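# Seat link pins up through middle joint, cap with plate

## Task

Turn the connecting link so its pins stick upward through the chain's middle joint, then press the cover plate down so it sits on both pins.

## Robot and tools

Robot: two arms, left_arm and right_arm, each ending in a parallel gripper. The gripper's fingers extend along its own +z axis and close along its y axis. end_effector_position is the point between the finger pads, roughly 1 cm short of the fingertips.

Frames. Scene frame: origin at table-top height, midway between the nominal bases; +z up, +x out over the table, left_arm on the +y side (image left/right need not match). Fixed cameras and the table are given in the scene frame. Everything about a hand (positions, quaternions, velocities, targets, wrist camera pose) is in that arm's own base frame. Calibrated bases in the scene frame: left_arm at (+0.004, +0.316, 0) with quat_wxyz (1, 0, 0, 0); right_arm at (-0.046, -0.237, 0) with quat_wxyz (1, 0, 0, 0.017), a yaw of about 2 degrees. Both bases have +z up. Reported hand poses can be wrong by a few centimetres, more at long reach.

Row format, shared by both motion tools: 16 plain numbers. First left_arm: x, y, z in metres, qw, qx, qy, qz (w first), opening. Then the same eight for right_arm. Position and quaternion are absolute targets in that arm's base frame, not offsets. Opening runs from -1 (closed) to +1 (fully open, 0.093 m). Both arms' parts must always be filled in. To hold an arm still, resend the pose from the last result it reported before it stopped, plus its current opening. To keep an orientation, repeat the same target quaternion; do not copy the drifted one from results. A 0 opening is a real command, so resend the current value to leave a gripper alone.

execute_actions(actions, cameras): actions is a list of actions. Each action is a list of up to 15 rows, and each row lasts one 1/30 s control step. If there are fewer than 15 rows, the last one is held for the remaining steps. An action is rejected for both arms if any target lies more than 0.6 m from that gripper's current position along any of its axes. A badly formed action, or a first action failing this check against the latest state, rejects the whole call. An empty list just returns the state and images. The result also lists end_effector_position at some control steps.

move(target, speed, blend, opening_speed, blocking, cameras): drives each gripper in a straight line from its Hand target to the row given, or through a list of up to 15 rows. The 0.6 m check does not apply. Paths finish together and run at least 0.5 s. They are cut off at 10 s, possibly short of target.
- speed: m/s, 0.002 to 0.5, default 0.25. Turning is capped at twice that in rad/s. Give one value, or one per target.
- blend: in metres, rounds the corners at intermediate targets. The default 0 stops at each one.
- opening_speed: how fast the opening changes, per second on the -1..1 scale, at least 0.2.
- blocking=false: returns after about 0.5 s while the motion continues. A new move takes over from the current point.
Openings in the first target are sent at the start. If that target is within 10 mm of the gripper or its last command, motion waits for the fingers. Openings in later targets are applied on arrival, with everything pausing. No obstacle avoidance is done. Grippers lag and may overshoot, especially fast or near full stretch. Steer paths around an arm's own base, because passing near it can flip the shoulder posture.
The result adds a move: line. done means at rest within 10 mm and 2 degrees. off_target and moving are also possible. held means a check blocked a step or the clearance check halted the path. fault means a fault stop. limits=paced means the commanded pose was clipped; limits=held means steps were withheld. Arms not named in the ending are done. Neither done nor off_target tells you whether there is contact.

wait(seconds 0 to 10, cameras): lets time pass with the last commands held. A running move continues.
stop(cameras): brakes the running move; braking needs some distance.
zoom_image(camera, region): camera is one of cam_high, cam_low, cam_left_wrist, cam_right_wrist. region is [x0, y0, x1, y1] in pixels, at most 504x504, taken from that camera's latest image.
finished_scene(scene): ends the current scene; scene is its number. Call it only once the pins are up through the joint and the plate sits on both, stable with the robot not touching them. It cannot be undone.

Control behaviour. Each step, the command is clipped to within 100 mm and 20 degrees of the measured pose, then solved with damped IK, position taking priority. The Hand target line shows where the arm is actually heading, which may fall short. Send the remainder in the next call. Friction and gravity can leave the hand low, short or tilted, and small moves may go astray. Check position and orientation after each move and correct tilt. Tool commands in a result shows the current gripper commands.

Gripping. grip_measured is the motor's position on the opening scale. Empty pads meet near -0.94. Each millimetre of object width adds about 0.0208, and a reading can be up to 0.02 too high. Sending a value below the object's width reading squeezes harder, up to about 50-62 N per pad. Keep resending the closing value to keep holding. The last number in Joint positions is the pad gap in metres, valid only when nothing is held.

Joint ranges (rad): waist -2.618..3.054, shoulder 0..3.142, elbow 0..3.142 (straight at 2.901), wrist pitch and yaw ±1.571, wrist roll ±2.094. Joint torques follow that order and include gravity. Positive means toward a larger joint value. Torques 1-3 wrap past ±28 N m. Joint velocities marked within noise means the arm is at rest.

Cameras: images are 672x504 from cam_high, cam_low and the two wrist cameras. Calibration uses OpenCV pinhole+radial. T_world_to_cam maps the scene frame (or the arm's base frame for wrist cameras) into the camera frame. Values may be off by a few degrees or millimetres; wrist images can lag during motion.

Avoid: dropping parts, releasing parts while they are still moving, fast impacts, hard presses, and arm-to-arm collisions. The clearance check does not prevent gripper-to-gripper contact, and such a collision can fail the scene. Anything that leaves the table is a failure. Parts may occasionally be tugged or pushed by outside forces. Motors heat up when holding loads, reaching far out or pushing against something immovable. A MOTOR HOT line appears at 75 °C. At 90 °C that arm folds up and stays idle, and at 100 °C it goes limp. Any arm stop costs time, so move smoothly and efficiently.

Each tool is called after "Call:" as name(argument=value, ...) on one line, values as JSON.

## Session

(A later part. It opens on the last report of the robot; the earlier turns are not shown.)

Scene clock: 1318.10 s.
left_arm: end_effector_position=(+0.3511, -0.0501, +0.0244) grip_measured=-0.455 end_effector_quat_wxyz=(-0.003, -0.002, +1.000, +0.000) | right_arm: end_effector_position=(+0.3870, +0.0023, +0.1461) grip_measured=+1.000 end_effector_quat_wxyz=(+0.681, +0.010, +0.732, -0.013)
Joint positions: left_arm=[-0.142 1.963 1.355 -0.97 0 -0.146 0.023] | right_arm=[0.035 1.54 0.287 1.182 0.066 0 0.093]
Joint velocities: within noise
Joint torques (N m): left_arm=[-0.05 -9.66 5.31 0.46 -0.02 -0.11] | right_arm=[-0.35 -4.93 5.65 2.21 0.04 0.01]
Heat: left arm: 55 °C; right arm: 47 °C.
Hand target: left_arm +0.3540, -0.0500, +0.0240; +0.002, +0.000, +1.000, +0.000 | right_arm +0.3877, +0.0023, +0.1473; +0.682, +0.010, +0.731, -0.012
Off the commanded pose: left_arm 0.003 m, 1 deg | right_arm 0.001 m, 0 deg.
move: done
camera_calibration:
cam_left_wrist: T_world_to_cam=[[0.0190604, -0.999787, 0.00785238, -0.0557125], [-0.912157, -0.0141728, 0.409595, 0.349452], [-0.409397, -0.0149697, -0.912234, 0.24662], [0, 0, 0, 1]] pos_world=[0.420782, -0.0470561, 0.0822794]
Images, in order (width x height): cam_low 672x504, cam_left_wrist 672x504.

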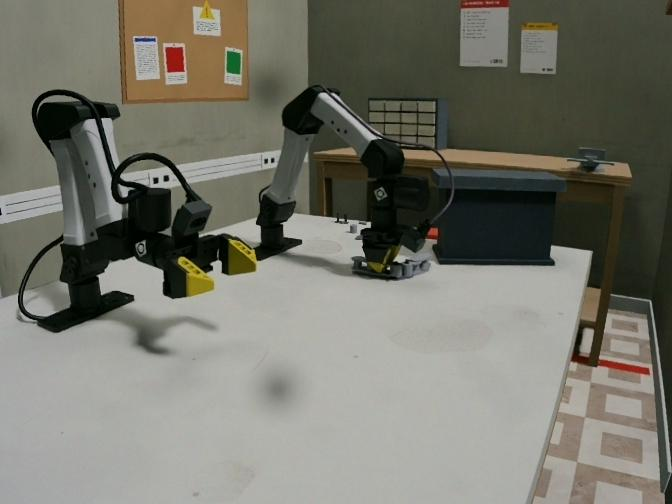

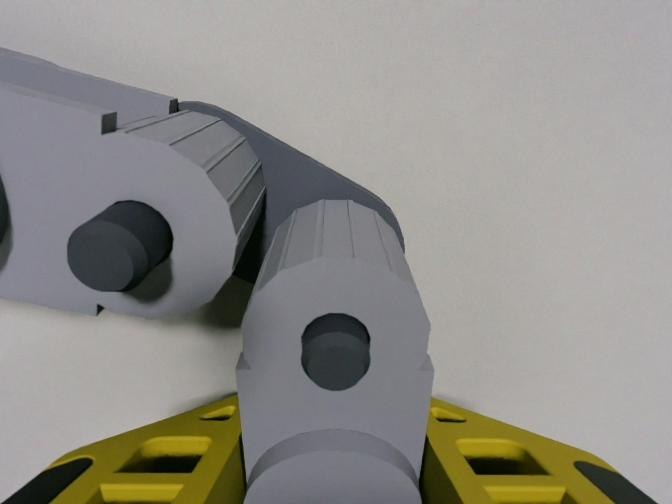

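Call:
move(target=[[0.3540,-0.0500,0.024, 0.002,0,1,0, -0.15, 0.3877,0.0023,0.1473, 0.682,0.010,0.731,-0.012, 1.0],[0.352,-0.0500,0.11, 0.002,0,1,0, -0.15, 0.3877,0.0023,0.1473, 0.682,0.010,0.731,-0.012, 1.0],[0.23,0.12,0.16, 0,-0.05,0.9987,0, 0.1, 0.3877,0.0023,0.1473, 0.682,0.010,0.731,-0.012, 1.0],[0.20,0.34,0.15, 0,-0.05,0.9987,0, 0.1, 0.3877,0.0023,0.1473, 0.682,0.010,0.731,-0.012, 1.0]], speed=[0.03,0.08,0.25,0.25], blend=[0,0.02,0.05,0], opening_speed=0.6, cameras=["cam_left_wrist","cam_low","cam_high"])

Call:
zoom_image(camera="cam_low", region=[330, 230, 450, 300])

Scene clock: 1361.67 s.
left_arm: end_effector_position=(+0.1972, +0.3367, +0.1477) grip_measured=+0.098 end_effector_quat_wxyz=(-0.002, -0.056, +0.998, -0.002) | right_arm: end_effector_position=(+0.3870, +0.0023, +0.1461) grip_measured=+1.000 end_effector_quat_wxyz=(+0.681, +0.010, +0.732, -0.013)
Joint positions: left_arm=[1.041 2.056 1.987 -1.508 0 0.929 0.05] | right_arm=[0.035 1.54 0.287 1.182 0.066 0 0.093]
Joint velocities: within noise
Joint torques (N m): left_arm=[-0.28 -9.35 7.95 0.19 0.05 -0.05] | right_arm=[-0.59 -4.85 5.64 2.21 0.01 -0.04]
Heat: left arm: 57 °C; right arm: 47 °C.
Hand target: left_arm +0.1999, +0.3399, +0.1500; +0.000, -0.050, +0.999, +0.000 | right_arm +0.3877, +0.0023, +0.1473; +0.682, +0.010, +0.731, -0.012
Off the commanded pose: left_arm 0.005 m, 1 deg | right_arm 0.001 m, 0 deg.
move: done; blend cut to 0 m at target 3
camera_calibration:
cam_left_wrist: T_world_to_cam=[[0.126276, -0.991904, 0.0134159, 0.308344], [-0.906757, -0.10993, 0.407071, 0.195546], [-0.4023, -0.063568, -0.913298, 0.316964], [0, 0, 0, 1]] pos_world=[0.265892, 0.347493, 0.205745]
Images, in order (width x height): cam_high 672x504, cam_low 672x504, cam_left_wrist 672x504.

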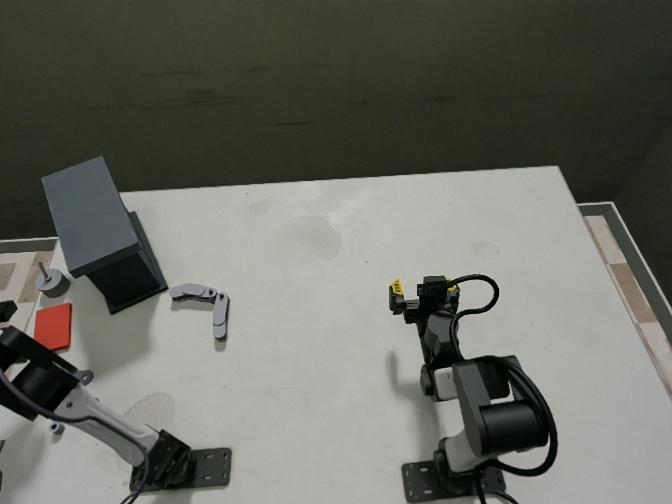

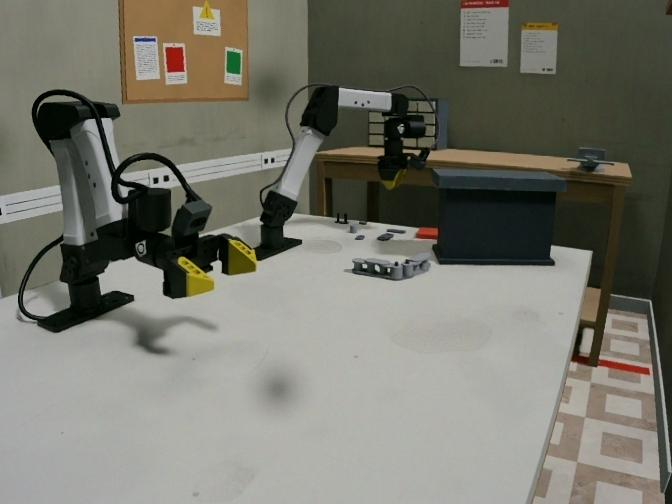

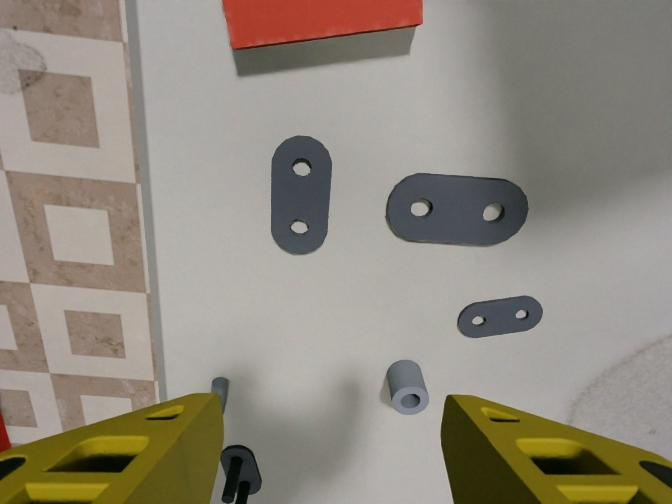

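Scaled by 4.200 from the camera's 672x504 image, which has a finer 960x720 frame.

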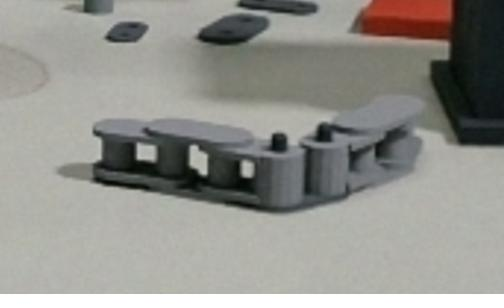

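Call:
move(target=[[0.207,0.357,0.07, 0,-0.0305,0.9995,0, 0.1, 0.3877,0.0023,0.1473, 0.682,0.010,0.731,-0.012, 1.0],[0.207,0.357,0.028, 0,-0.0305,0.9995,0, 0.1, 0.3877,0.0023,0.1473, 0.682,0.010,0.731,-0.012, 1.0]], speed=0.1, blend=[0.02,0], cameras=["cam_left_wrist"])

Scene clock: 1375.00 s.
left_arm: end_effector_position=(+0.2080, +0.3552, +0.0336) grip_measured=+0.098 end_effector_quat_wxyz=(+0.000, -0.033, +0.999, +0.001) | right_arm: end_effector_position=(+0.3870, +0.0023, +0.1461) grip_measured=+1.000 end_effector_quat_wxyz=(+0.681, +0.010, +0.732, -0.013)
Joint positions: left_arm=[1.041 2.155 1.684 -1.098 0 0.975 0.05] | right_arm=[0.035 1.54 0.287 1.182 0.066 0 0.093]
Joint velocities: within noise
Joint torques (N m): left_arm=[0.28 -10.54 5 0.46 0.06 -0.06] | right_arm=[-0.43 -4.83 5.68 2.21 0.01 -0.01]
Heat: left arm: 56 °C; right arm: 47 °C.
Hand target: left_arm +0.2069, +0.3569, +0.0280; +0.000, -0.031, +1.000, +0.000 | right_arm +0.3877, +0.0023, +0.1473; +0.682, +0.010, +0.731, -0.012
Off the commanded pose: left_arm 0.006 m, 0 deg | right_arm 0.001 m, 0 deg.
move: done
camera_calibration:
cam_left_wrist: T_world_to_cam=[[0.0807102, -0.996711, 0.00734041, 0.338266], [-0.912491, -0.0709231, 0.402903, 0.241339], [-0.401057, -0.0392164, -0.915213, 0.209465], [0, 0, 0, 1]] pos_world=[0.276926, 0.362484, 0.0919863]
Images, in order (width x height): cam_left_wrist 672x504.

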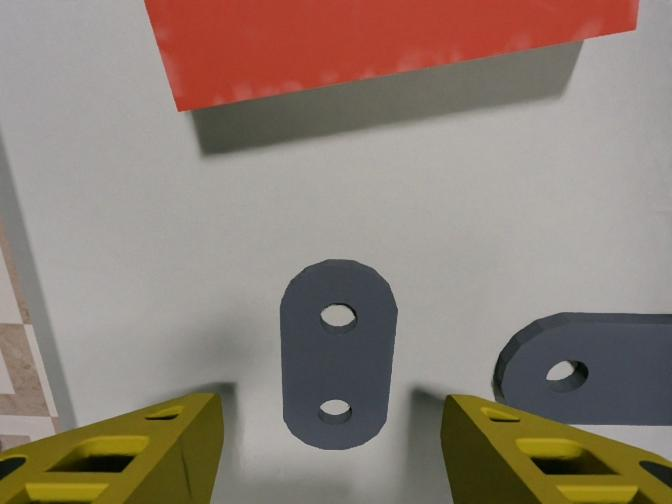

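Call:
move(target=[[0.206,0.357,0.009, 0,-0.0305,0.9995,0, 0.1, 0.3877,0.0023,0.1473, 0.682,0.010,0.731,-0.012, 1.0]], speed=0.05, cameras=["cam_left_wrist"])

Scene clock: 1383.73 s.
left_arm: end_effector_position=(+0.2082, +0.3556, +0.0158) grip_measured=+0.098 end_effector_quat_wxyz=(+0.001, -0.032, +0.999, +0.002) | right_arm: end_effector_position=(+0.3870, +0.0023, +0.1461) grip_measured=+1.000 end_effector_quat_wxyz=(+0.681, +0.010, +0.732, -0.013)
Joint positions: left_arm=[1.041 2.172 1.638 -1.031 0 0.977 0.05] | right_arm=[0.035 1.54 0.287 1.182 0.066 0 0.093]
Joint velocities: within noise
Joint torques (N m): left_arm=[0.5 -10.35 4.83 0.5 0.06 -0.07] | right_arm=[-0.16 -4.56 5.65 2.23 -0.05 -0.02]
Heat: left arm: 56 °C; right arm: 47 °C.
Hand target: left_arm +0.2059, +0.3569, +0.0091; +0.000, -0.031, +1.000, +0.000 | right_arm +0.3877, +0.0023, +0.1473; +0.682, +0.010, +0.731, -0.012
Off the commanded pose: left_arm 0.007 m, 0 deg | right_arm 0.001 m, 0 deg.
move: done
camera_calibration:
cam_left_wrist: T_world_to_cam=[[0.0787978, -0.996882, 0.00420978, 0.339234], [-0.913398, -0.0705058, 0.400915, 0.248772], [-0.399368, -0.0354364, -0.916105, 0.191636], [0, 0, 0, 1]] pos_world=[0.27703, 0.362507, 0.0743944]
Images, in order (width x height): cam_left_wrist 672x504.

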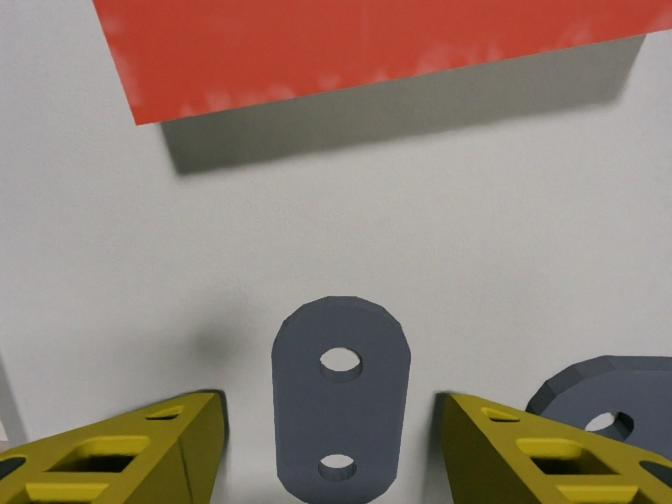

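Call:
move(target=[[0.2045,0.356,0.003, 0,-0.0305,0.9995,0, 0.1, 0.3877,0.0023,0.1473, 0.682,0.010,0.731,-0.012, 1.0]], speed=0.04, cameras=["cam_left_wrist"])

Scene clock: 1388.20 s.
left_arm: end_effector_position=(+0.2077, +0.3547, +0.0107) grip_measured=+0.098 end_effector_quat_wxyz=(+0.002, -0.031, +1.000, +0.004) | right_arm: end_effector_position=(+0.3870, +0.0023, +0.1461) grip_measured=+1.000 end_effector_quat_wxyz=(+0.681, +0.010, +0.732, -0.013)
Joint positions: left_arm=[1.041 2.172 1.617 -1.007 0 0.978 0.05] | right_arm=[0.035 1.54 0.287 1.182 0.066 0 0.093]
Joint velocities: within noise
Joint torques (N m): left_arm=[0.7 -10.17 4.71 0.48 0.05 -0.08] | right_arm=[-0.47 -4.72 5.71 2.21 0.01 0.03]
Heat: left arm: 56 °C; right arm: 47 °C.
Hand target: left_arm +0.2044, +0.3559, +0.0031; +0.000, -0.031, +1.000, +0.000 | right_arm +0.3877, +0.0023, +0.1473; +0.682, +0.010, +0.731, -0.012
Off the commanded pose: left_arm 0.008 m, 0 deg | right_arm 0.001 m, 0 deg.
move: done
camera_calibration:
cam_left_wrist: T_world_to_cam=[[0.0768921, -0.997037, 0.00201087, 0.338937], [-0.914067, -0.0696876, 0.399531, 0.250189], [-0.398207, -0.0325588, -0.916718, 0.18545], [0, 0, 0, 1]] pos_world=[0.276476, 0.361406, 0.0693658]
Images, in order (width x height): cam_left_wrist 672x504.

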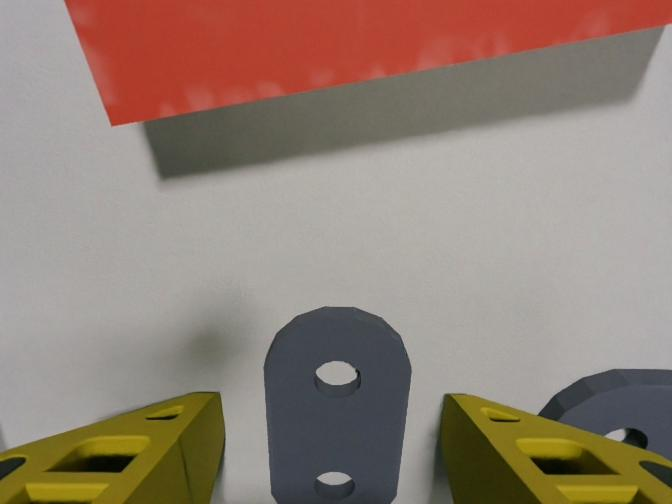

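Call:
move(target=[[0.2045,0.356,0.003, 0,-0.0305,0.9995,0, -0.55, 0.3877,0.0023,0.1473, 0.682,0.010,0.731,-0.012, 1.0]], opening_speed=1, cameras=["cam_left_wrist"])

Call:
move(target=[[0.203,0.355,0.06, 0,-0.0305,0.9995,0, -0.55, 0.3877,0.0023,0.1473, 0.682,0.010,0.731,-0.012, 1.0],[0.20,0.34,0.13, 0,-0.0305,0.9995,0, -0.55, 0.3877,0.0023,0.1473, 0.682,0.010,0.731,-0.012, 1.0]], speed=0.15, blend=[0.02,0], cameras=["cam_left_wrist"])

Scene clock: 1394.93 s.
left_arm: end_effector_position=(+0.2078, +0.3549, +0.0107) grip_measured=-0.457 end_effector_quat_wxyz=(+0.002, -0.031, +1.000, +0.004) | right_arm: end_effector_position=(+0.3870, +0.0023, +0.1461) grip_measured=+1.000 end_effector_quat_wxyz=(+0.681, +0.010, +0.732, -0.013)
Joint positions: left_arm=[1.041 2.172 1.617 -1.007 0 0.979 0.023] | right_arm=[0.035 1.54 0.287 1.182 0.066 0 0.093]
Joint velocities: within noise
Joint torques (N m): left_arm=[0.69 -10.18 4.71 0.48 0.06 -0.07] | right_arm=[-0.4 -4.71 5.82 2.23 -0.04 0.06]
Heat: left arm: 56 °C; right arm: 47 °C.
Hand target: left_arm +0.2045, +0.3559, +0.0031; +0.000, -0.031, +1.000, +0.000 | right_arm +0.3877, +0.0023, +0.1473; +0.682, +0.010, +0.731, -0.012
Off the commanded pose: left_arm 0.008 m, 1 deg | right_arm 0.001 m, 0 deg.
move: done
camera_calibration:
cam_left_wrist: T_world_to_cam=[[0.0765111, -0.997068, 0.00138232, 0.339185], [-0.914247, -0.0696024, 0.399135, 0.250296], [-0.397868, -0.031802, -0.916891, 0.185157], [0, 0, 0, 1]] pos_world=[0.276549, 0.3615, 0.069398]
Images, in order (width x height): cam_left_wrist 672x504.

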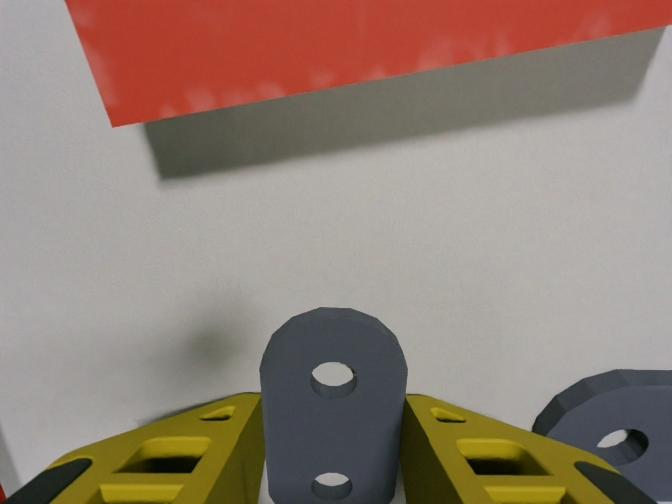

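Scene clock: 1396.60 s.
left_arm: end_effector_position=(+0.1972, +0.3367, +0.1071) grip_measured=-0.457 end_effector_quat_wxyz=(-0.016, -0.031, +0.999, -0.025) | right_arm: end_effector_position=(+0.3870, +0.0023, +0.1461) grip_measured=+1.000 end_effector_quat_wxyz=(+0.681, +0.010, +0.732, -0.013)
Joint positions: left_arm=[1.041 2.096 1.884 -1.418 0 0.979 0.023] | right_arm=[0.035 1.54 0.287 1.182 0.066 0 0.093]
Joint velocities: within noise
Joint torques (N m): left_arm=[-0.34 -15.3 7.84 0.04 0.06 -0.18] | right_arm=[-0.35 -4.82 5.63 2.22 -0.02 0.06]
Heat: left arm: 57 °C; right arm: 47 °C.
Hand target: left_arm +0.1997, +0.3395, +0.1296; +0.000, -0.031, +1.000, +0.000 | right_arm +0.3877, +0.0023, +0.1473; +0.682, +0.010, +0.731, -0.012
Off the commanded pose: left_arm 0.023 m, 3 deg | right_arm 0.001 m, 0 deg.
move: off_target (left_arm)
camera_calibration:
cam_left_wrist: T_world_to_cam=[[0.0771354, -0.995382, 0.0571418, 0.315066], [-0.899976, -0.0448489, 0.433627, 0.185969], [-0.429061, -0.0848742, -0.899279, 0.290859], [0, 0, 0, 1]] pos_world=[0.267861, 0.346638, 0.162919]
Images, in order (width x height): cam_left_wrist 672x504.

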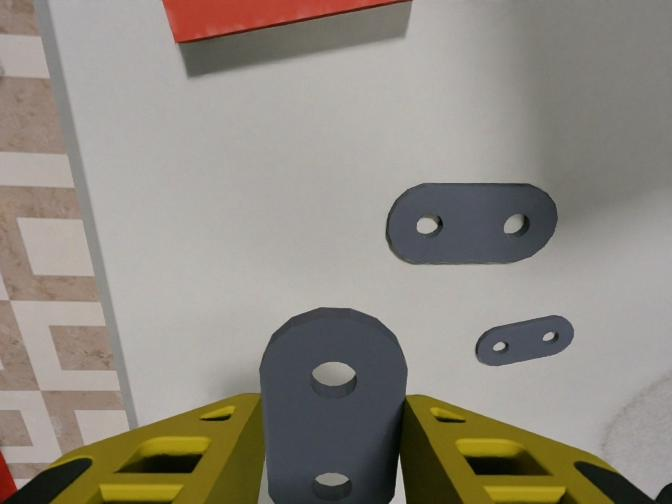

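Call:
move(target=[[0.20,0.30,0.16, 0,-0.0305,0.9995,0, -0.55, 0.3877,0.0023,0.1473, 0.682,0.010,0.731,-0.012, 1.0],[0.23,0.12,0.17, 0,-0.25,0.968,0, -0.55, 0.3877,0.0023,0.1473, 0.682,0.010,0.731,-0.012, 1.0],[0.30,-0.06,0.16, 0,-0.4772,0.8788,0, -0.55, 0.3877,0.0023,0.1473, 0.682,0.010,0.731,-0.012, 1.0],[0.372,-0.075,0.10, 0.007,-0.4772,0.8788,-0.003, -0.55, 0.3877,0.0023,0.1473, 0.682,0.010,0.731,-0.012, 1.0]], speed=[0.2,0.25,0.25,0.12], blend=[0.03,0.05,0.03,0], cameras=["cam_left_wrist","cam_low"])

Call:
zoom_image(camera="cam_low", region=[350, 200, 450, 290])

Scene clock: 1420.83 s.
left_arm: end_effector_position=(+0.3611, -0.0707, +0.0951) grip_measured=-0.457 end_effector_quat_wxyz=(-0.010, -0.477, +0.879, +0.005) | right_arm: end_effector_position=(+0.3870, +0.0023, +0.1461) grip_measured=+1.000 end_effector_quat_wxyz=(+0.681, +0.010, +0.732, -0.013)
Joint positions: left_arm=[-0.191 1.966 1.648 -1.274 0.005 -1.186 0.023] | right_arm=[0.035 1.54 0.287 1.182 0.066 0 0.093]
Joint velocities: within noise
Joint torques (N m): left_arm=[-1.16 -9.24 8.12 0.42 -0.14 -0.29] | right_arm=[-0.36 -5.04 5.82 2.19 -0.07 0.04]
Heat: left arm: 64 °C; right arm: 47 °C.
Hand target: left_arm +0.3717, -0.0751, +0.1001; +0.007, -0.477, +0.879, -0.003 | right_arm +0.3877, +0.0023, +0.1473; +0.682, +0.010, +0.731, -0.012
Off the commanded pose: left_arm 0.013 m, 2 deg | right_arm 0.001 m, 0 deg.
move: off_target (left_arm); blend cut to 0.0249 m at target 1
camera_calibration:
cam_left_wrist: T_world_to_cam=[[0.846454, -0.532376, -0.0095888, -0.341093], [-0.481124, -0.772433, 0.414569, 0.119534], [-0.228113, -0.3463, -0.909967, 0.225795], [0, 0, 0, 1]] pos_world=[0.397737, -0.0110656, 0.15264]
Images, in order (width x height): cam_low 672x504, cam_left_wrist 672x504.

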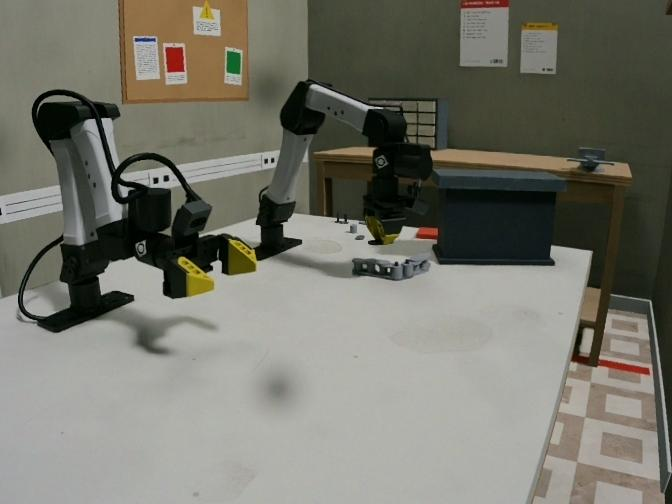

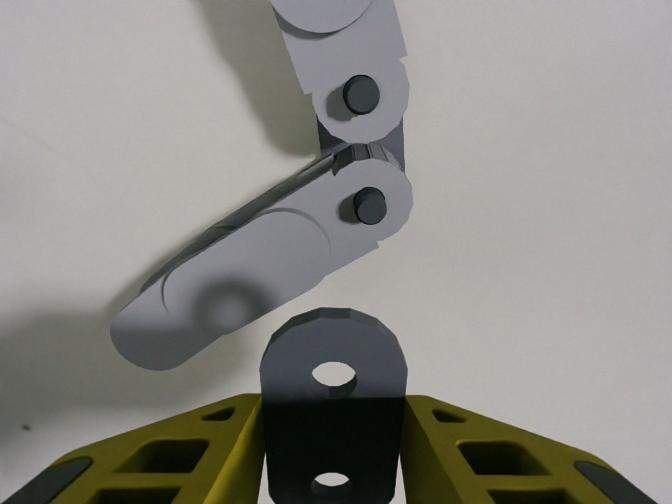

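Scaled by 5.040 from the camera's 672x504 image, which has a finer 960x720 frame.

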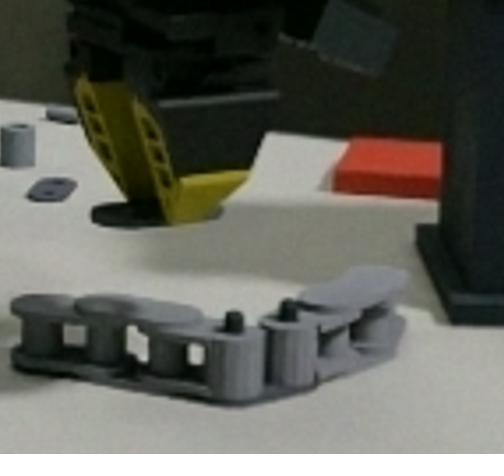

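Call:
move(target=[[0.380,-0.055,0.11, 0.008,-0.5225,0.8526,-0.005, -0.55, 0.3877,0.0023,0.1473, 0.682,0.010,0.731,-0.012, 1.0],[0.3965,-0.033,0.066, 0.007,-0.5225,0.8526,-0.004, -0.55, 0.3877,0.0023,0.1473, 0.682,0.010,0.731,-0.012, 1.0]], speed=0.08, cameras=["cam_left_wrist","cam_low"])

Call:
zoom_image(camera="cam_low", region=[370, 225, 430, 285])

Scene clock: 1444.27 s.
left_arm: end_effector_position=(+0.3944, -0.0360, +0.0707) grip_measured=-0.457 end_effector_quat_wxyz=(+0.005, -0.525, +0.851, -0.007) | right_arm: end_effector_position=(+0.3870, +0.0023, +0.1461) grip_measured=+1.000 end_effector_quat_wxyz=(+0.681, +0.010, +0.732, -0.013)
Joint positions: left_arm=[-0.089 2.053 1.676 -1.178 0.005 -1.194 0.023] | right_arm=[0.035 1.54 0.287 1.182 0.066 0 0.093]
Joint velocities: within noise
Joint torques (N m): left_arm=[0.36 -9.92 5.14 0.5 -0.11 -0.11] | right_arm=[-0.36 -4.92 5.75 2.2 -0.05 -0.02]
Heat: left arm: 59 °C; right arm: 47 °C.
Hand target: left_arm +0.3964, -0.0330, +0.0660; +0.007, -0.523, +0.853, -0.004 | right_arm +0.3877, +0.0023, +0.1473; +0.682, +0.010, +0.731, -0.012
Off the commanded pose: left_arm 0.006 m, 0 deg | right_arm 0.001 m, 0 deg.
move: done
camera_calibration:
cam_left_wrist: T_world_to_cam=[[0.899431, -0.436332, 0.0252709, -0.371019], [-0.40873, -0.819239, 0.402227, 0.143148], [-0.154802, -0.372105, -0.915191, 0.193782], [0, 0, 0, 1]] pos_world=[0.422213, 0.0274922, 0.129145]
Images, in order (width x height): cam_low 672x504, cam_left_wrist 672x504.

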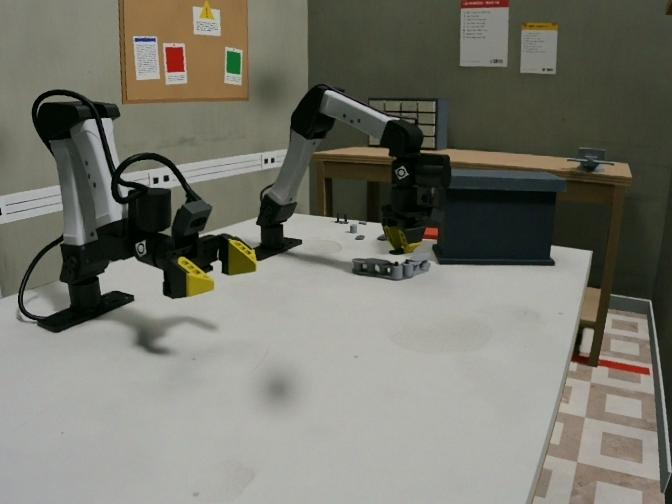

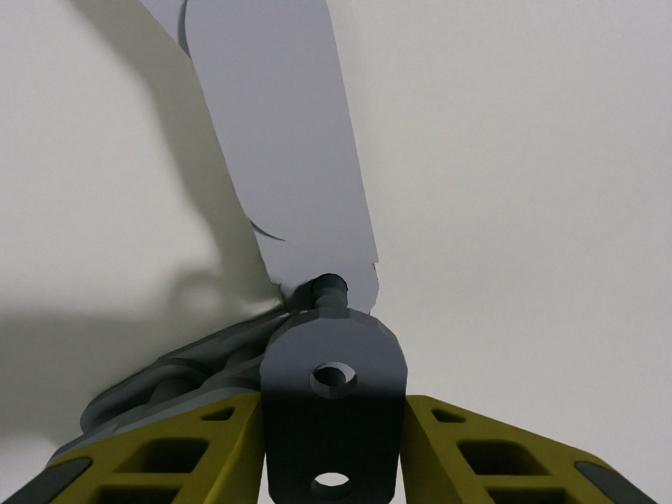

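Scaled by 8.400 from the camera's 672x504 image, which has a finer 960x720 frame.

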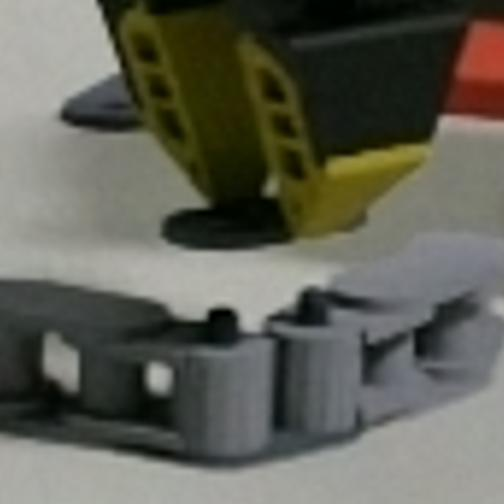

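Call:
move(target=[[0.3975,-0.0298,0.055, 0.007,-0.5225,0.8526,-0.004, -0.55, 0.3877,0.0023,0.1473, 0.682,0.010,0.731,-0.012, 1.0]], speed=0.06, cameras=["cam_left_wrist","cam_low"])

Call:
zoom_image(camera="cam_low", region=[370, 225, 430, 285])

Call:
zoom_image(camera="cam_left_wrist", region=[230, 220, 430, 504])

Scene clock: 1481.17 s.
left_arm: end_effector_position=(+0.3959, -0.0346, +0.0611) grip_measured=-0.457 end_effector_quat_wxyz=(+0.007, -0.523, +0.852, -0.008) | right_arm: end_effector_position=(+0.3870, +0.0023, +0.1461) grip_measured=+1.000 end_effector_quat_wxyz=(+0.681, +0.010, +0.732, -0.013)
Joint positions: left_arm=[-0.085 2.06 1.649 -1.139 0.005 -1.185 0.023] | right_arm=[0.035 1.54 0.287 1.182 0.066 0 0.093]
Joint velocities: within noise
Joint torques (N m): left_arm=[0.8 -9.74 5.01 0.53 -0.11 -0.06] | right_arm=[-0.29 -4.75 5.74 2.16 -0.04 -0.01]
Heat: left arm: 61 °C; right arm: 47 °C.
Hand target: left_arm +0.3974, -0.0299, +0.0551; +0.007, -0.523, +0.853, -0.004 | right_arm +0.3877, +0.0023, +0.1473; +0.682, +0.010, +0.731, -0.012
Off the commanded pose: left_arm 0.008 m, 0 deg | right_arm 0.001 m, 0 deg.
move: done
camera_calibration:
cam_left_wrist: T_world_to_cam=[[0.897321, -0.440438, 0.0288134, -0.37102], [-0.414021, -0.817281, 0.400796, 0.151031], [-0.152977, -0.371572, -0.915714, 0.185005], [0, 0, 0, 1]] pos_world=[0.423755, 0.0287663, 0.119569]
Images, in order (width x height): cam_low 672x504, cam_left_wrist 672x504.

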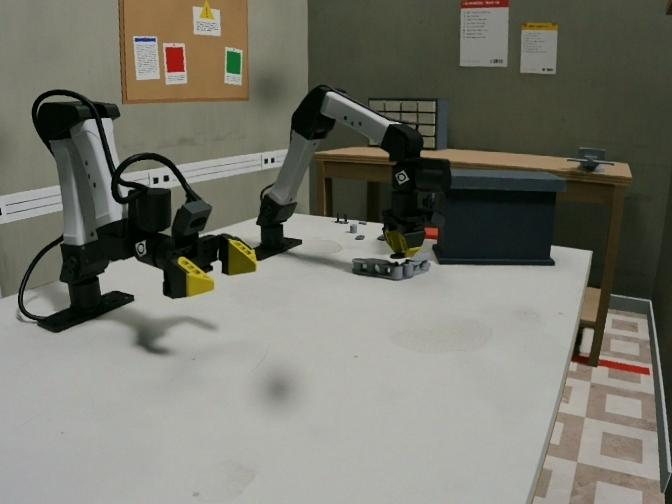

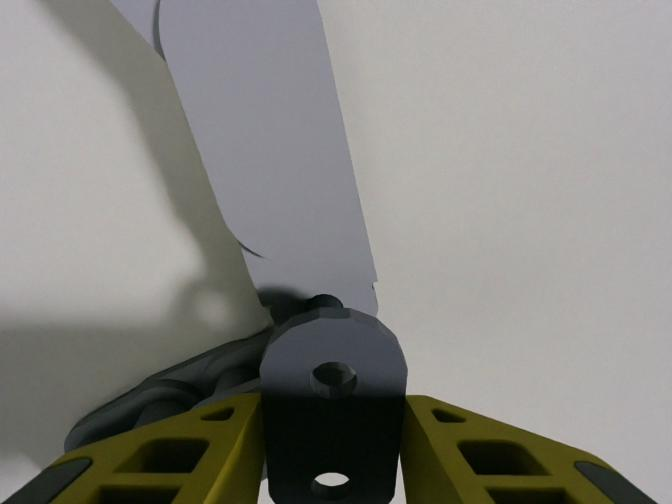

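Scaled by 8.400 from the camera's 672x504 image, which has a finer 960x720 frame.

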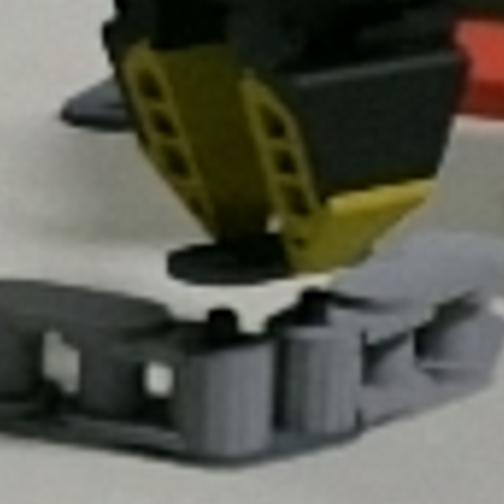

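Scaled by 1.775 from the camera's 672x504 image, which has a finer 960x720 frame.

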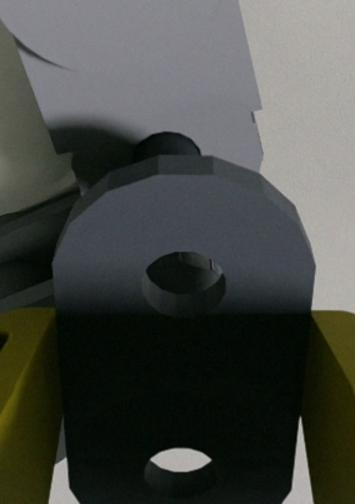

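Call:
move(target=[[0.386,-0.052,0.095, 0.007,-0.5225,0.8526,-0.004, -0.55, 0.3877,0.0023,0.1473, 0.682,0.010,0.731,-0.012, 1.0],[0.3965,-0.0300,0.055, 0.005,-0.5225,0.8526,-0.003, -0.55, 0.3877,0.0023,0.1473, 0.682,0.010,0.731,-0.012, 1.0]], speed=0.08, cameras=["cam_left_wrist","cam_low"])

Call:
zoom_image(camera="cam_low", region=[370, 225, 430, 285])

Call:
zoom_image(camera="cam_left_wrist", region=[230, 220, 430, 504])

Scene clock: 1512.97 s.
left_arm: end_effector_position=(+0.3954, -0.0327, +0.0614) grip_measured=-0.457 end_effector_quat_wxyz=(+0.005, -0.525, +0.851, -0.007) | right_arm: end_effector_position=(+0.3870, +0.0023, +0.1461) grip_measured=+1.000 end_effector_quat_wxyz=(+0.681, +0.010, +0.732, -0.013)
Joint positions: left_arm=[-0.081 2.06 1.65 -1.144 0.005 -1.186 0.023] | right_arm=[0.035 1.54 0.287 1.182 0.066 0 0.093]
Joint velocities: within noise
Joint torques (N m): left_arm=[0.31 -9.69 4.96 0.53 -0.11 -0.08] | right_arm=[-0.44 -4.46 5.64 2.22 0 -0.02]
Heat: left arm: 56 °C; right arm: 47 °C.
Hand target: left_arm +0.3965, -0.0300, +0.0552; +0.005, -0.523, +0.853, -0.003 | right_arm +0.3877, +0.0023, +0.1473; +0.682, +0.010, +0.731, -0.012
Off the commanded pose: left_arm 0.007 m, 1 deg | right_arm 0.001 m, 0 deg.
move: done
camera_calibration:
cam_left_wrist: T_world_to_cam=[[0.899577, -0.435989, 0.025971, -0.370315], [-0.408742, -0.81942, 0.401847, 0.149974], [-0.15392, -0.372108, -0.915338, 0.186286], [0, 0, 0, 1]] pos_world=[0.423101, 0.0307566, 0.119866]
Images, in order (width x height): cam_low 672x504, cam_left_wrist 672x504.

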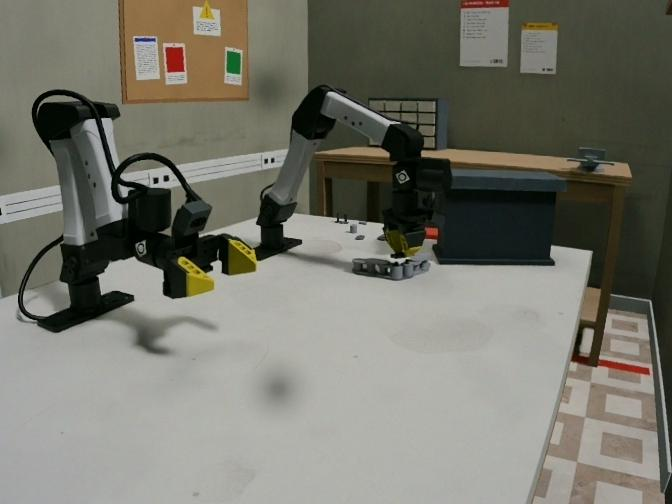

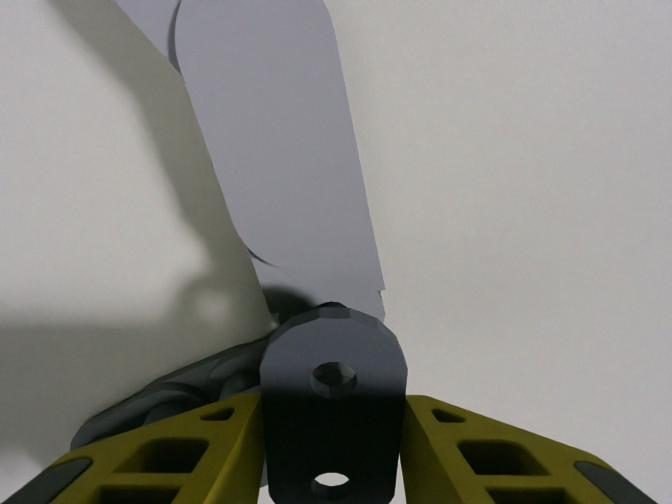

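Scaled by 8.400 from the camera's 672x504 image, which has a finer 960x720 frame.

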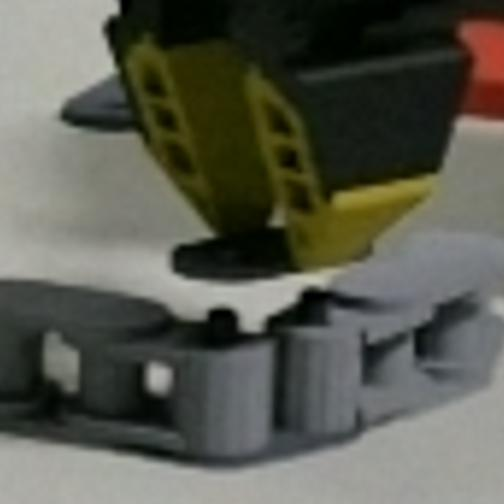

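Scaled by 1.775 from the camera's 672x504 image, which has a finer 960x720 frame.

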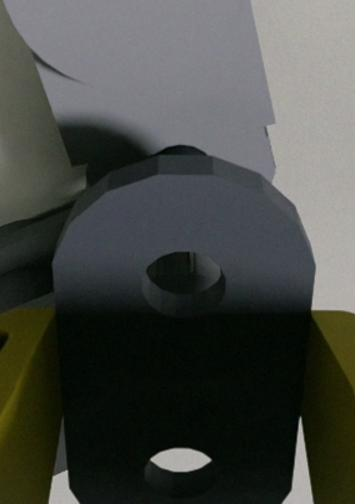

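Call:
move(target=[[0.3955,-0.0345,0.043, 0.005,-0.5225,0.8526,-0.003, -0.55, 0.3877,0.0023,0.1473, 0.682,0.010,0.731,-0.012, 1.0]], speed=0.04, cameras=["cam_left_wrist","cam_low"])

Call:
zoom_image(camera="cam_low", region=[370, 225, 430, 285])

Call:
zoom_image(camera="cam_left_wrist", region=[230, 220, 430, 504])

Scene clock: 1525.70 s.
left_arm: end_effector_position=(+0.3952, -0.0327, +0.0501) grip_measured=-0.457 end_effector_quat_wxyz=(+0.006, -0.525, +0.851, -0.007) | right_arm: end_effector_position=(+0.3870, +0.0023, +0.1461) grip_measured=+1.000 end_effector_quat_wxyz=(+0.681, +0.010, +0.732, -0.013)
Joint positions: left_arm=[-0.081 2.066 1.614 -1.099 0.005 -1.185 0.023] | right_arm=[0.035 1.54 0.287 1.182 0.066 0 0.093]
Joint velocities: within noise
Joint torques (N m): left_arm=[-0.85 -9.55 4.83 0.45 -0.11 -0.19] | right_arm=[-0.34 -4.98 5.6 2.23 0.02 -0.04]
Heat: left arm: 56 °C; right arm: 47 °C.
Hand target: left_arm +0.3954, -0.0345, +0.0430; +0.005, -0.523, +0.853, -0.003 | right_arm +0.3877, +0.0023, +0.1473; +0.682, +0.010, +0.731, -0.012
Off the commanded pose: left_arm 0.007 m, 1 deg | right_arm 0.001 m, 0 deg.
move: done
camera_calibration:
cam_left_wrist: T_world_to_cam=[[0.89936, -0.436328, 0.0277473, -0.369878], [-0.409818, -0.819205, 0.401188, 0.154936], [-0.152319, -0.372184, -0.915575, 0.175269], [0, 0, 0, 1]] pos_world=[0.422846, 0.0307682, 0.108576]
Images, in order (width x height): cam_low 672x504, cam_left_wrist 672x504.

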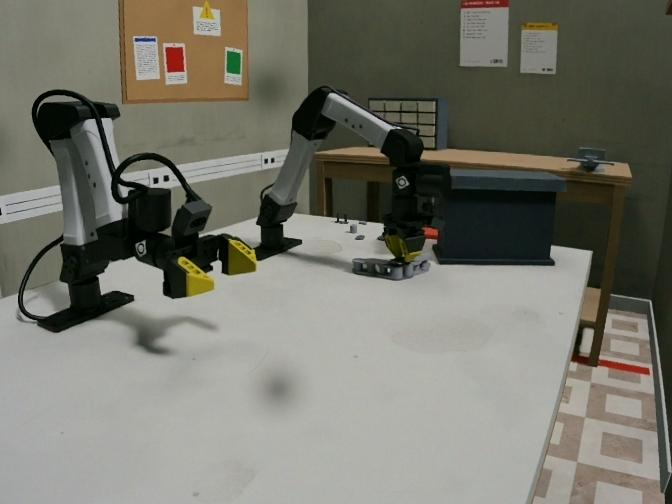

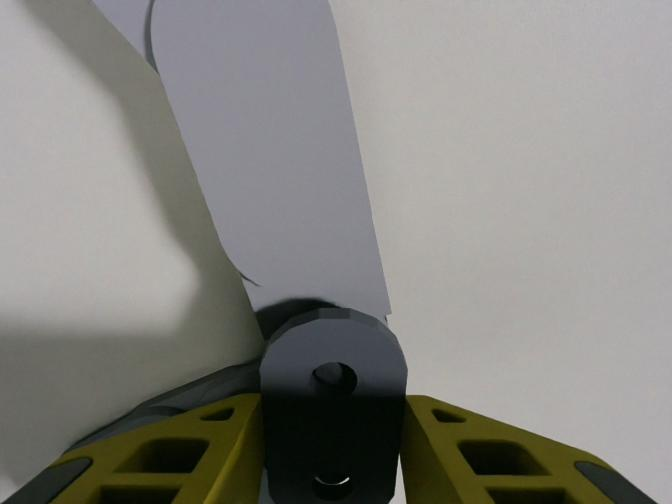

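Scaled by 8.400 from the camera's 672x504 image, which has a finer 960x720 frame.

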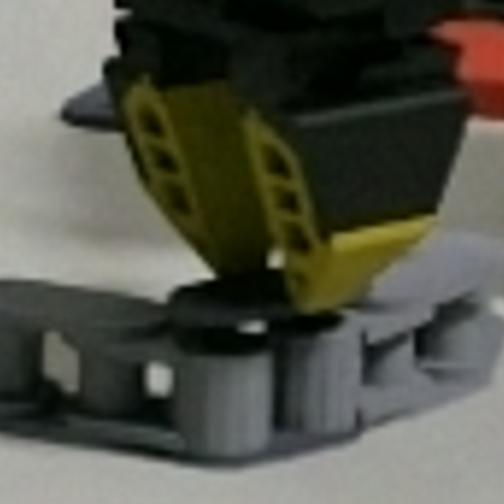

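Scaled by 1.775 from the camera's 672x504 image, which has a finer 960x720 frame.

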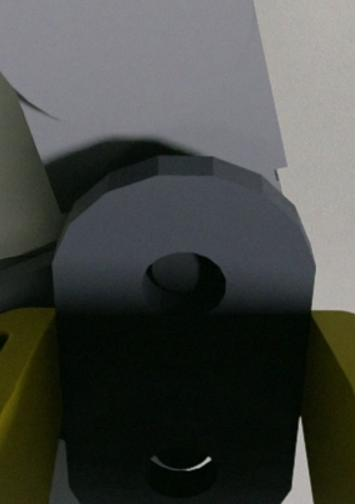

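Call:
zoom_image(camera="cam_left_wrist", region=[290, 340, 380, 504])

Call:
zoom_image(camera="cam_low", region=[385, 248, 415, 278])

Scaled by 3.073 from the camera's 672x504 image, which has a finer 960x720 frame.

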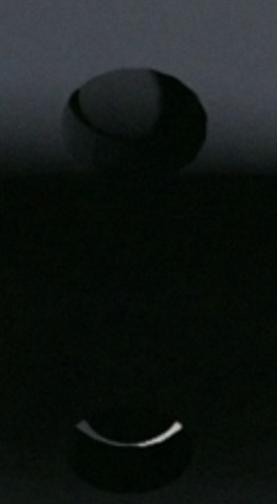

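Scaled by 16.800 from the camera's 672x504 image, which has a finer 960x720 frame.

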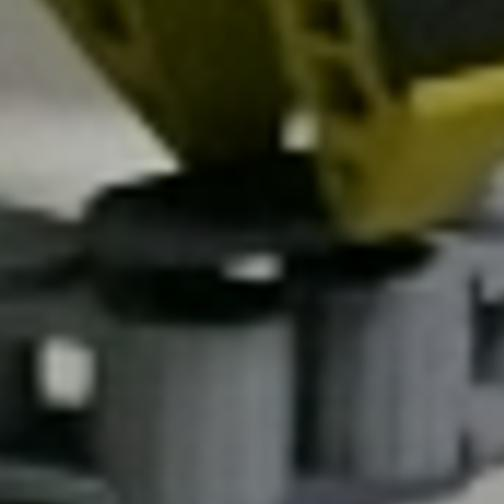

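Call:
move(target=[[0.3955,-0.0345,0.036, 0.005,-0.5225,0.8526,-0.003, -0.55, 0.3877,0.0023,0.1473, 0.682,0.010,0.731,-0.012, 1.0]], speed=0.04, cameras=["cam_left_wrist"])

Call:
zoom_image(camera="cam_left_wrist", region=[290, 340, 380, 504])

Scene clock: 1559.43 s.
left_arm: end_effector_position=(+0.3951, -0.0327, +0.0424) grip_measured=-0.457 end_effector_quat_wxyz=(+0.005, -0.525, +0.851, -0.007) | right_arm: end_effector_position=(+0.3870, +0.0023, +0.1461) grip_measured=+1.000 end_effector_quat_wxyz=(+0.681, +0.010, +0.732, -0.013)
Joint positions: left_arm=[-0.081 2.074 1.594 -1.074 0.005 -1.185 0.023] | right_arm=[0.035 1.54 0.287 1.182 0.066 0 0.093]
Joint velocities: within noise
Joint torques (N m): left_arm=[-0.85 -9.74 4.9 0.5 -0.11 -0.19] | right_arm=[-0.38 -4.83 5.78 2.2 -0.05 0.01]
Heat: left arm: 55 °C; right arm: 47 °C.
Hand target: left_arm +0.3954, -0.0345, +0.0362; +0.005, -0.523, +0.853, -0.003 | right_arm +0.3877, +0.0023, +0.1473; +0.682, +0.010, +0.731, -0.012
Off the commanded pose: left_arm 0.007 m, 1 deg | right_arm 0.001 m, 0 deg.
move: done
camera_calibration:
cam_left_wrist: T_world_to_cam=[[0.899411, -0.436332, 0.0259704, -0.369481], [-0.409055, -0.819267, 0.401841, 0.157638], [-0.15406, -0.372043, -0.915341, 0.168903], [0, 0, 0, 1]] pos_world=[0.422819, 0.0307705, 0.100854]
Images, in order (width x height): cam_left_wrist 672x504.

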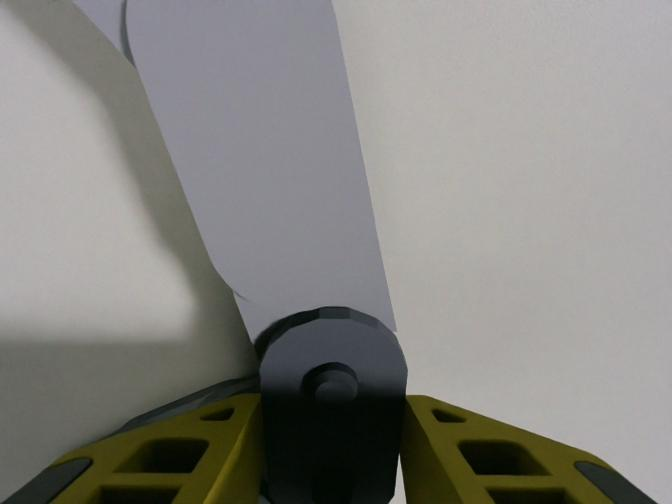

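Scaled by 3.073 from the camera's 672x504 image, which has a finer 960x720 frame.

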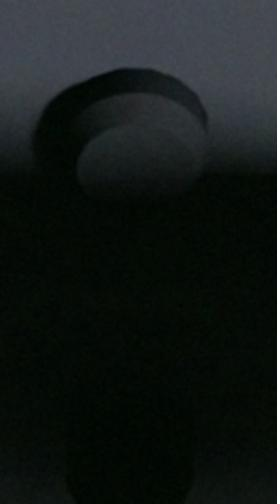

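Call:
move(target=[[0.3955,-0.0340,0.038, 0.005,-0.5225,0.8526,-0.003, 0.0, 0.3877,0.0023,0.1473, 0.682,0.010,0.731,-0.012, 1.0],[0.3950,-0.034,0.07, 0.005,-0.5225,0.8526,-0.003, 0.0, 0.3877,0.0023,0.1473, 0.682,0.010,0.731,-0.012, 1.0],[0.36,-0.07,0.14, 0.005,-0.5225,0.8526,-0.003, 0.2, 0.3877,0.0023,0.1473, 0.682,0.010,0.731,-0.012, 1.0]], speed=[0.03,0.06,0.2], opening_speed=0.6, blend=[0,0.02,0], cameras=["cam_left_wrist","cam_low"])

Call:
zoom_image(camera="cam_low", region=[370, 225, 430, 285])

Scene clock: 1571.57 s.
left_arm: end_effector_position=(+0.3566, -0.0696, +0.1236) grip_measured=+0.198 end_effector_quat_wxyz=(-0.014, -0.519, +0.854, +0.009) | right_arm: end_effector_position=(+0.3870, +0.0023, +0.1461) grip_measured=+1.000 end_effector_quat_wxyz=(+0.681, +0.010, +0.732, -0.013)
Joint positions: left_arm=[-0.191 1.955 1.746 -1.394 0.005 -1.283 0.055] | right_arm=[0.035 1.54 0.287 1.182 0.066 0 0.093]
Joint velocities: within noise
Joint torques (N m): left_arm=[-0.44 -12.81 7.62 0.14 -0.12 -0.29] | right_arm=[-0.2 -4.81 5.71 2.15 -0.06 0]
Heat: left arm: 58 °C; right arm: 47 °C.
Hand target: left_arm +0.3596, -0.0700, +0.1398; +0.005, -0.522, +0.853, -0.003 | right_arm +0.3877, +0.0023, +0.1473; +0.682, +0.010, +0.731, -0.012
Off the commanded pose: left_arm 0.017 m, 3 deg | right_arm 0.001 m, 0 deg.
move: off_target (left_arm); blend cut to 0.016 m at target 2; target 3's new opening was sent with left_arm's hand 0.017 m and 3 deg from that target
camera_calibration:
cam_left_wrist: T_world_to_cam=[[0.894143, -0.447274, -0.0213257, -0.34603], [-0.398977, -0.817405, 0.415532, 0.0738883], [-0.203288, -0.363036, -0.909329, 0.24105], [0, 0, 0, 1]] pos_world=[0.387883, -0.00686362, 0.181112]
Images, in order (width x height): cam_low 672x504, cam_left_wrist 672x504.

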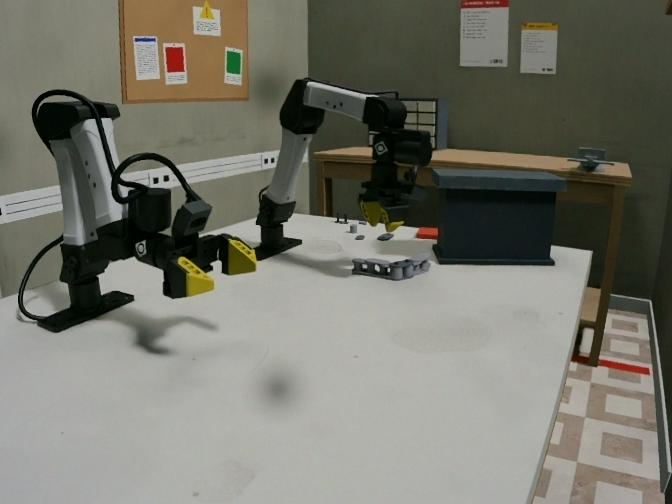

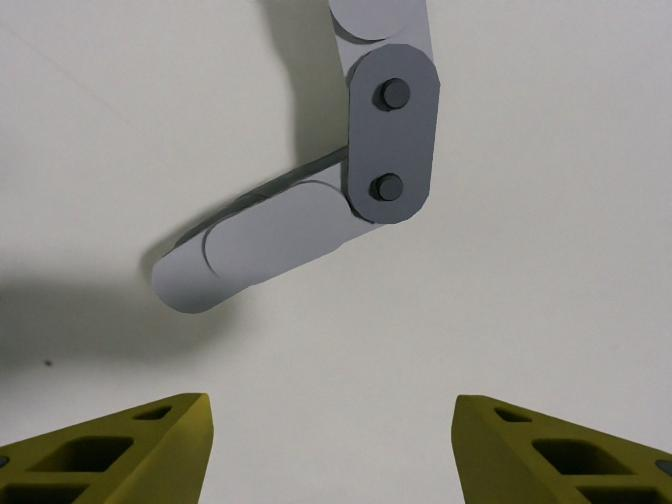

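Scaled by 8.400 from the camera's 672x504 image, which has a finer 960x720 frame.

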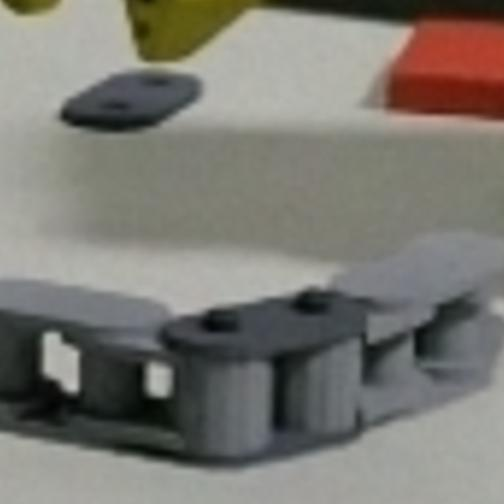

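Both pins protrude through the seated cover plate. Done.

Call:
finished_scene(scene=2)

The scene is finished: the task was done.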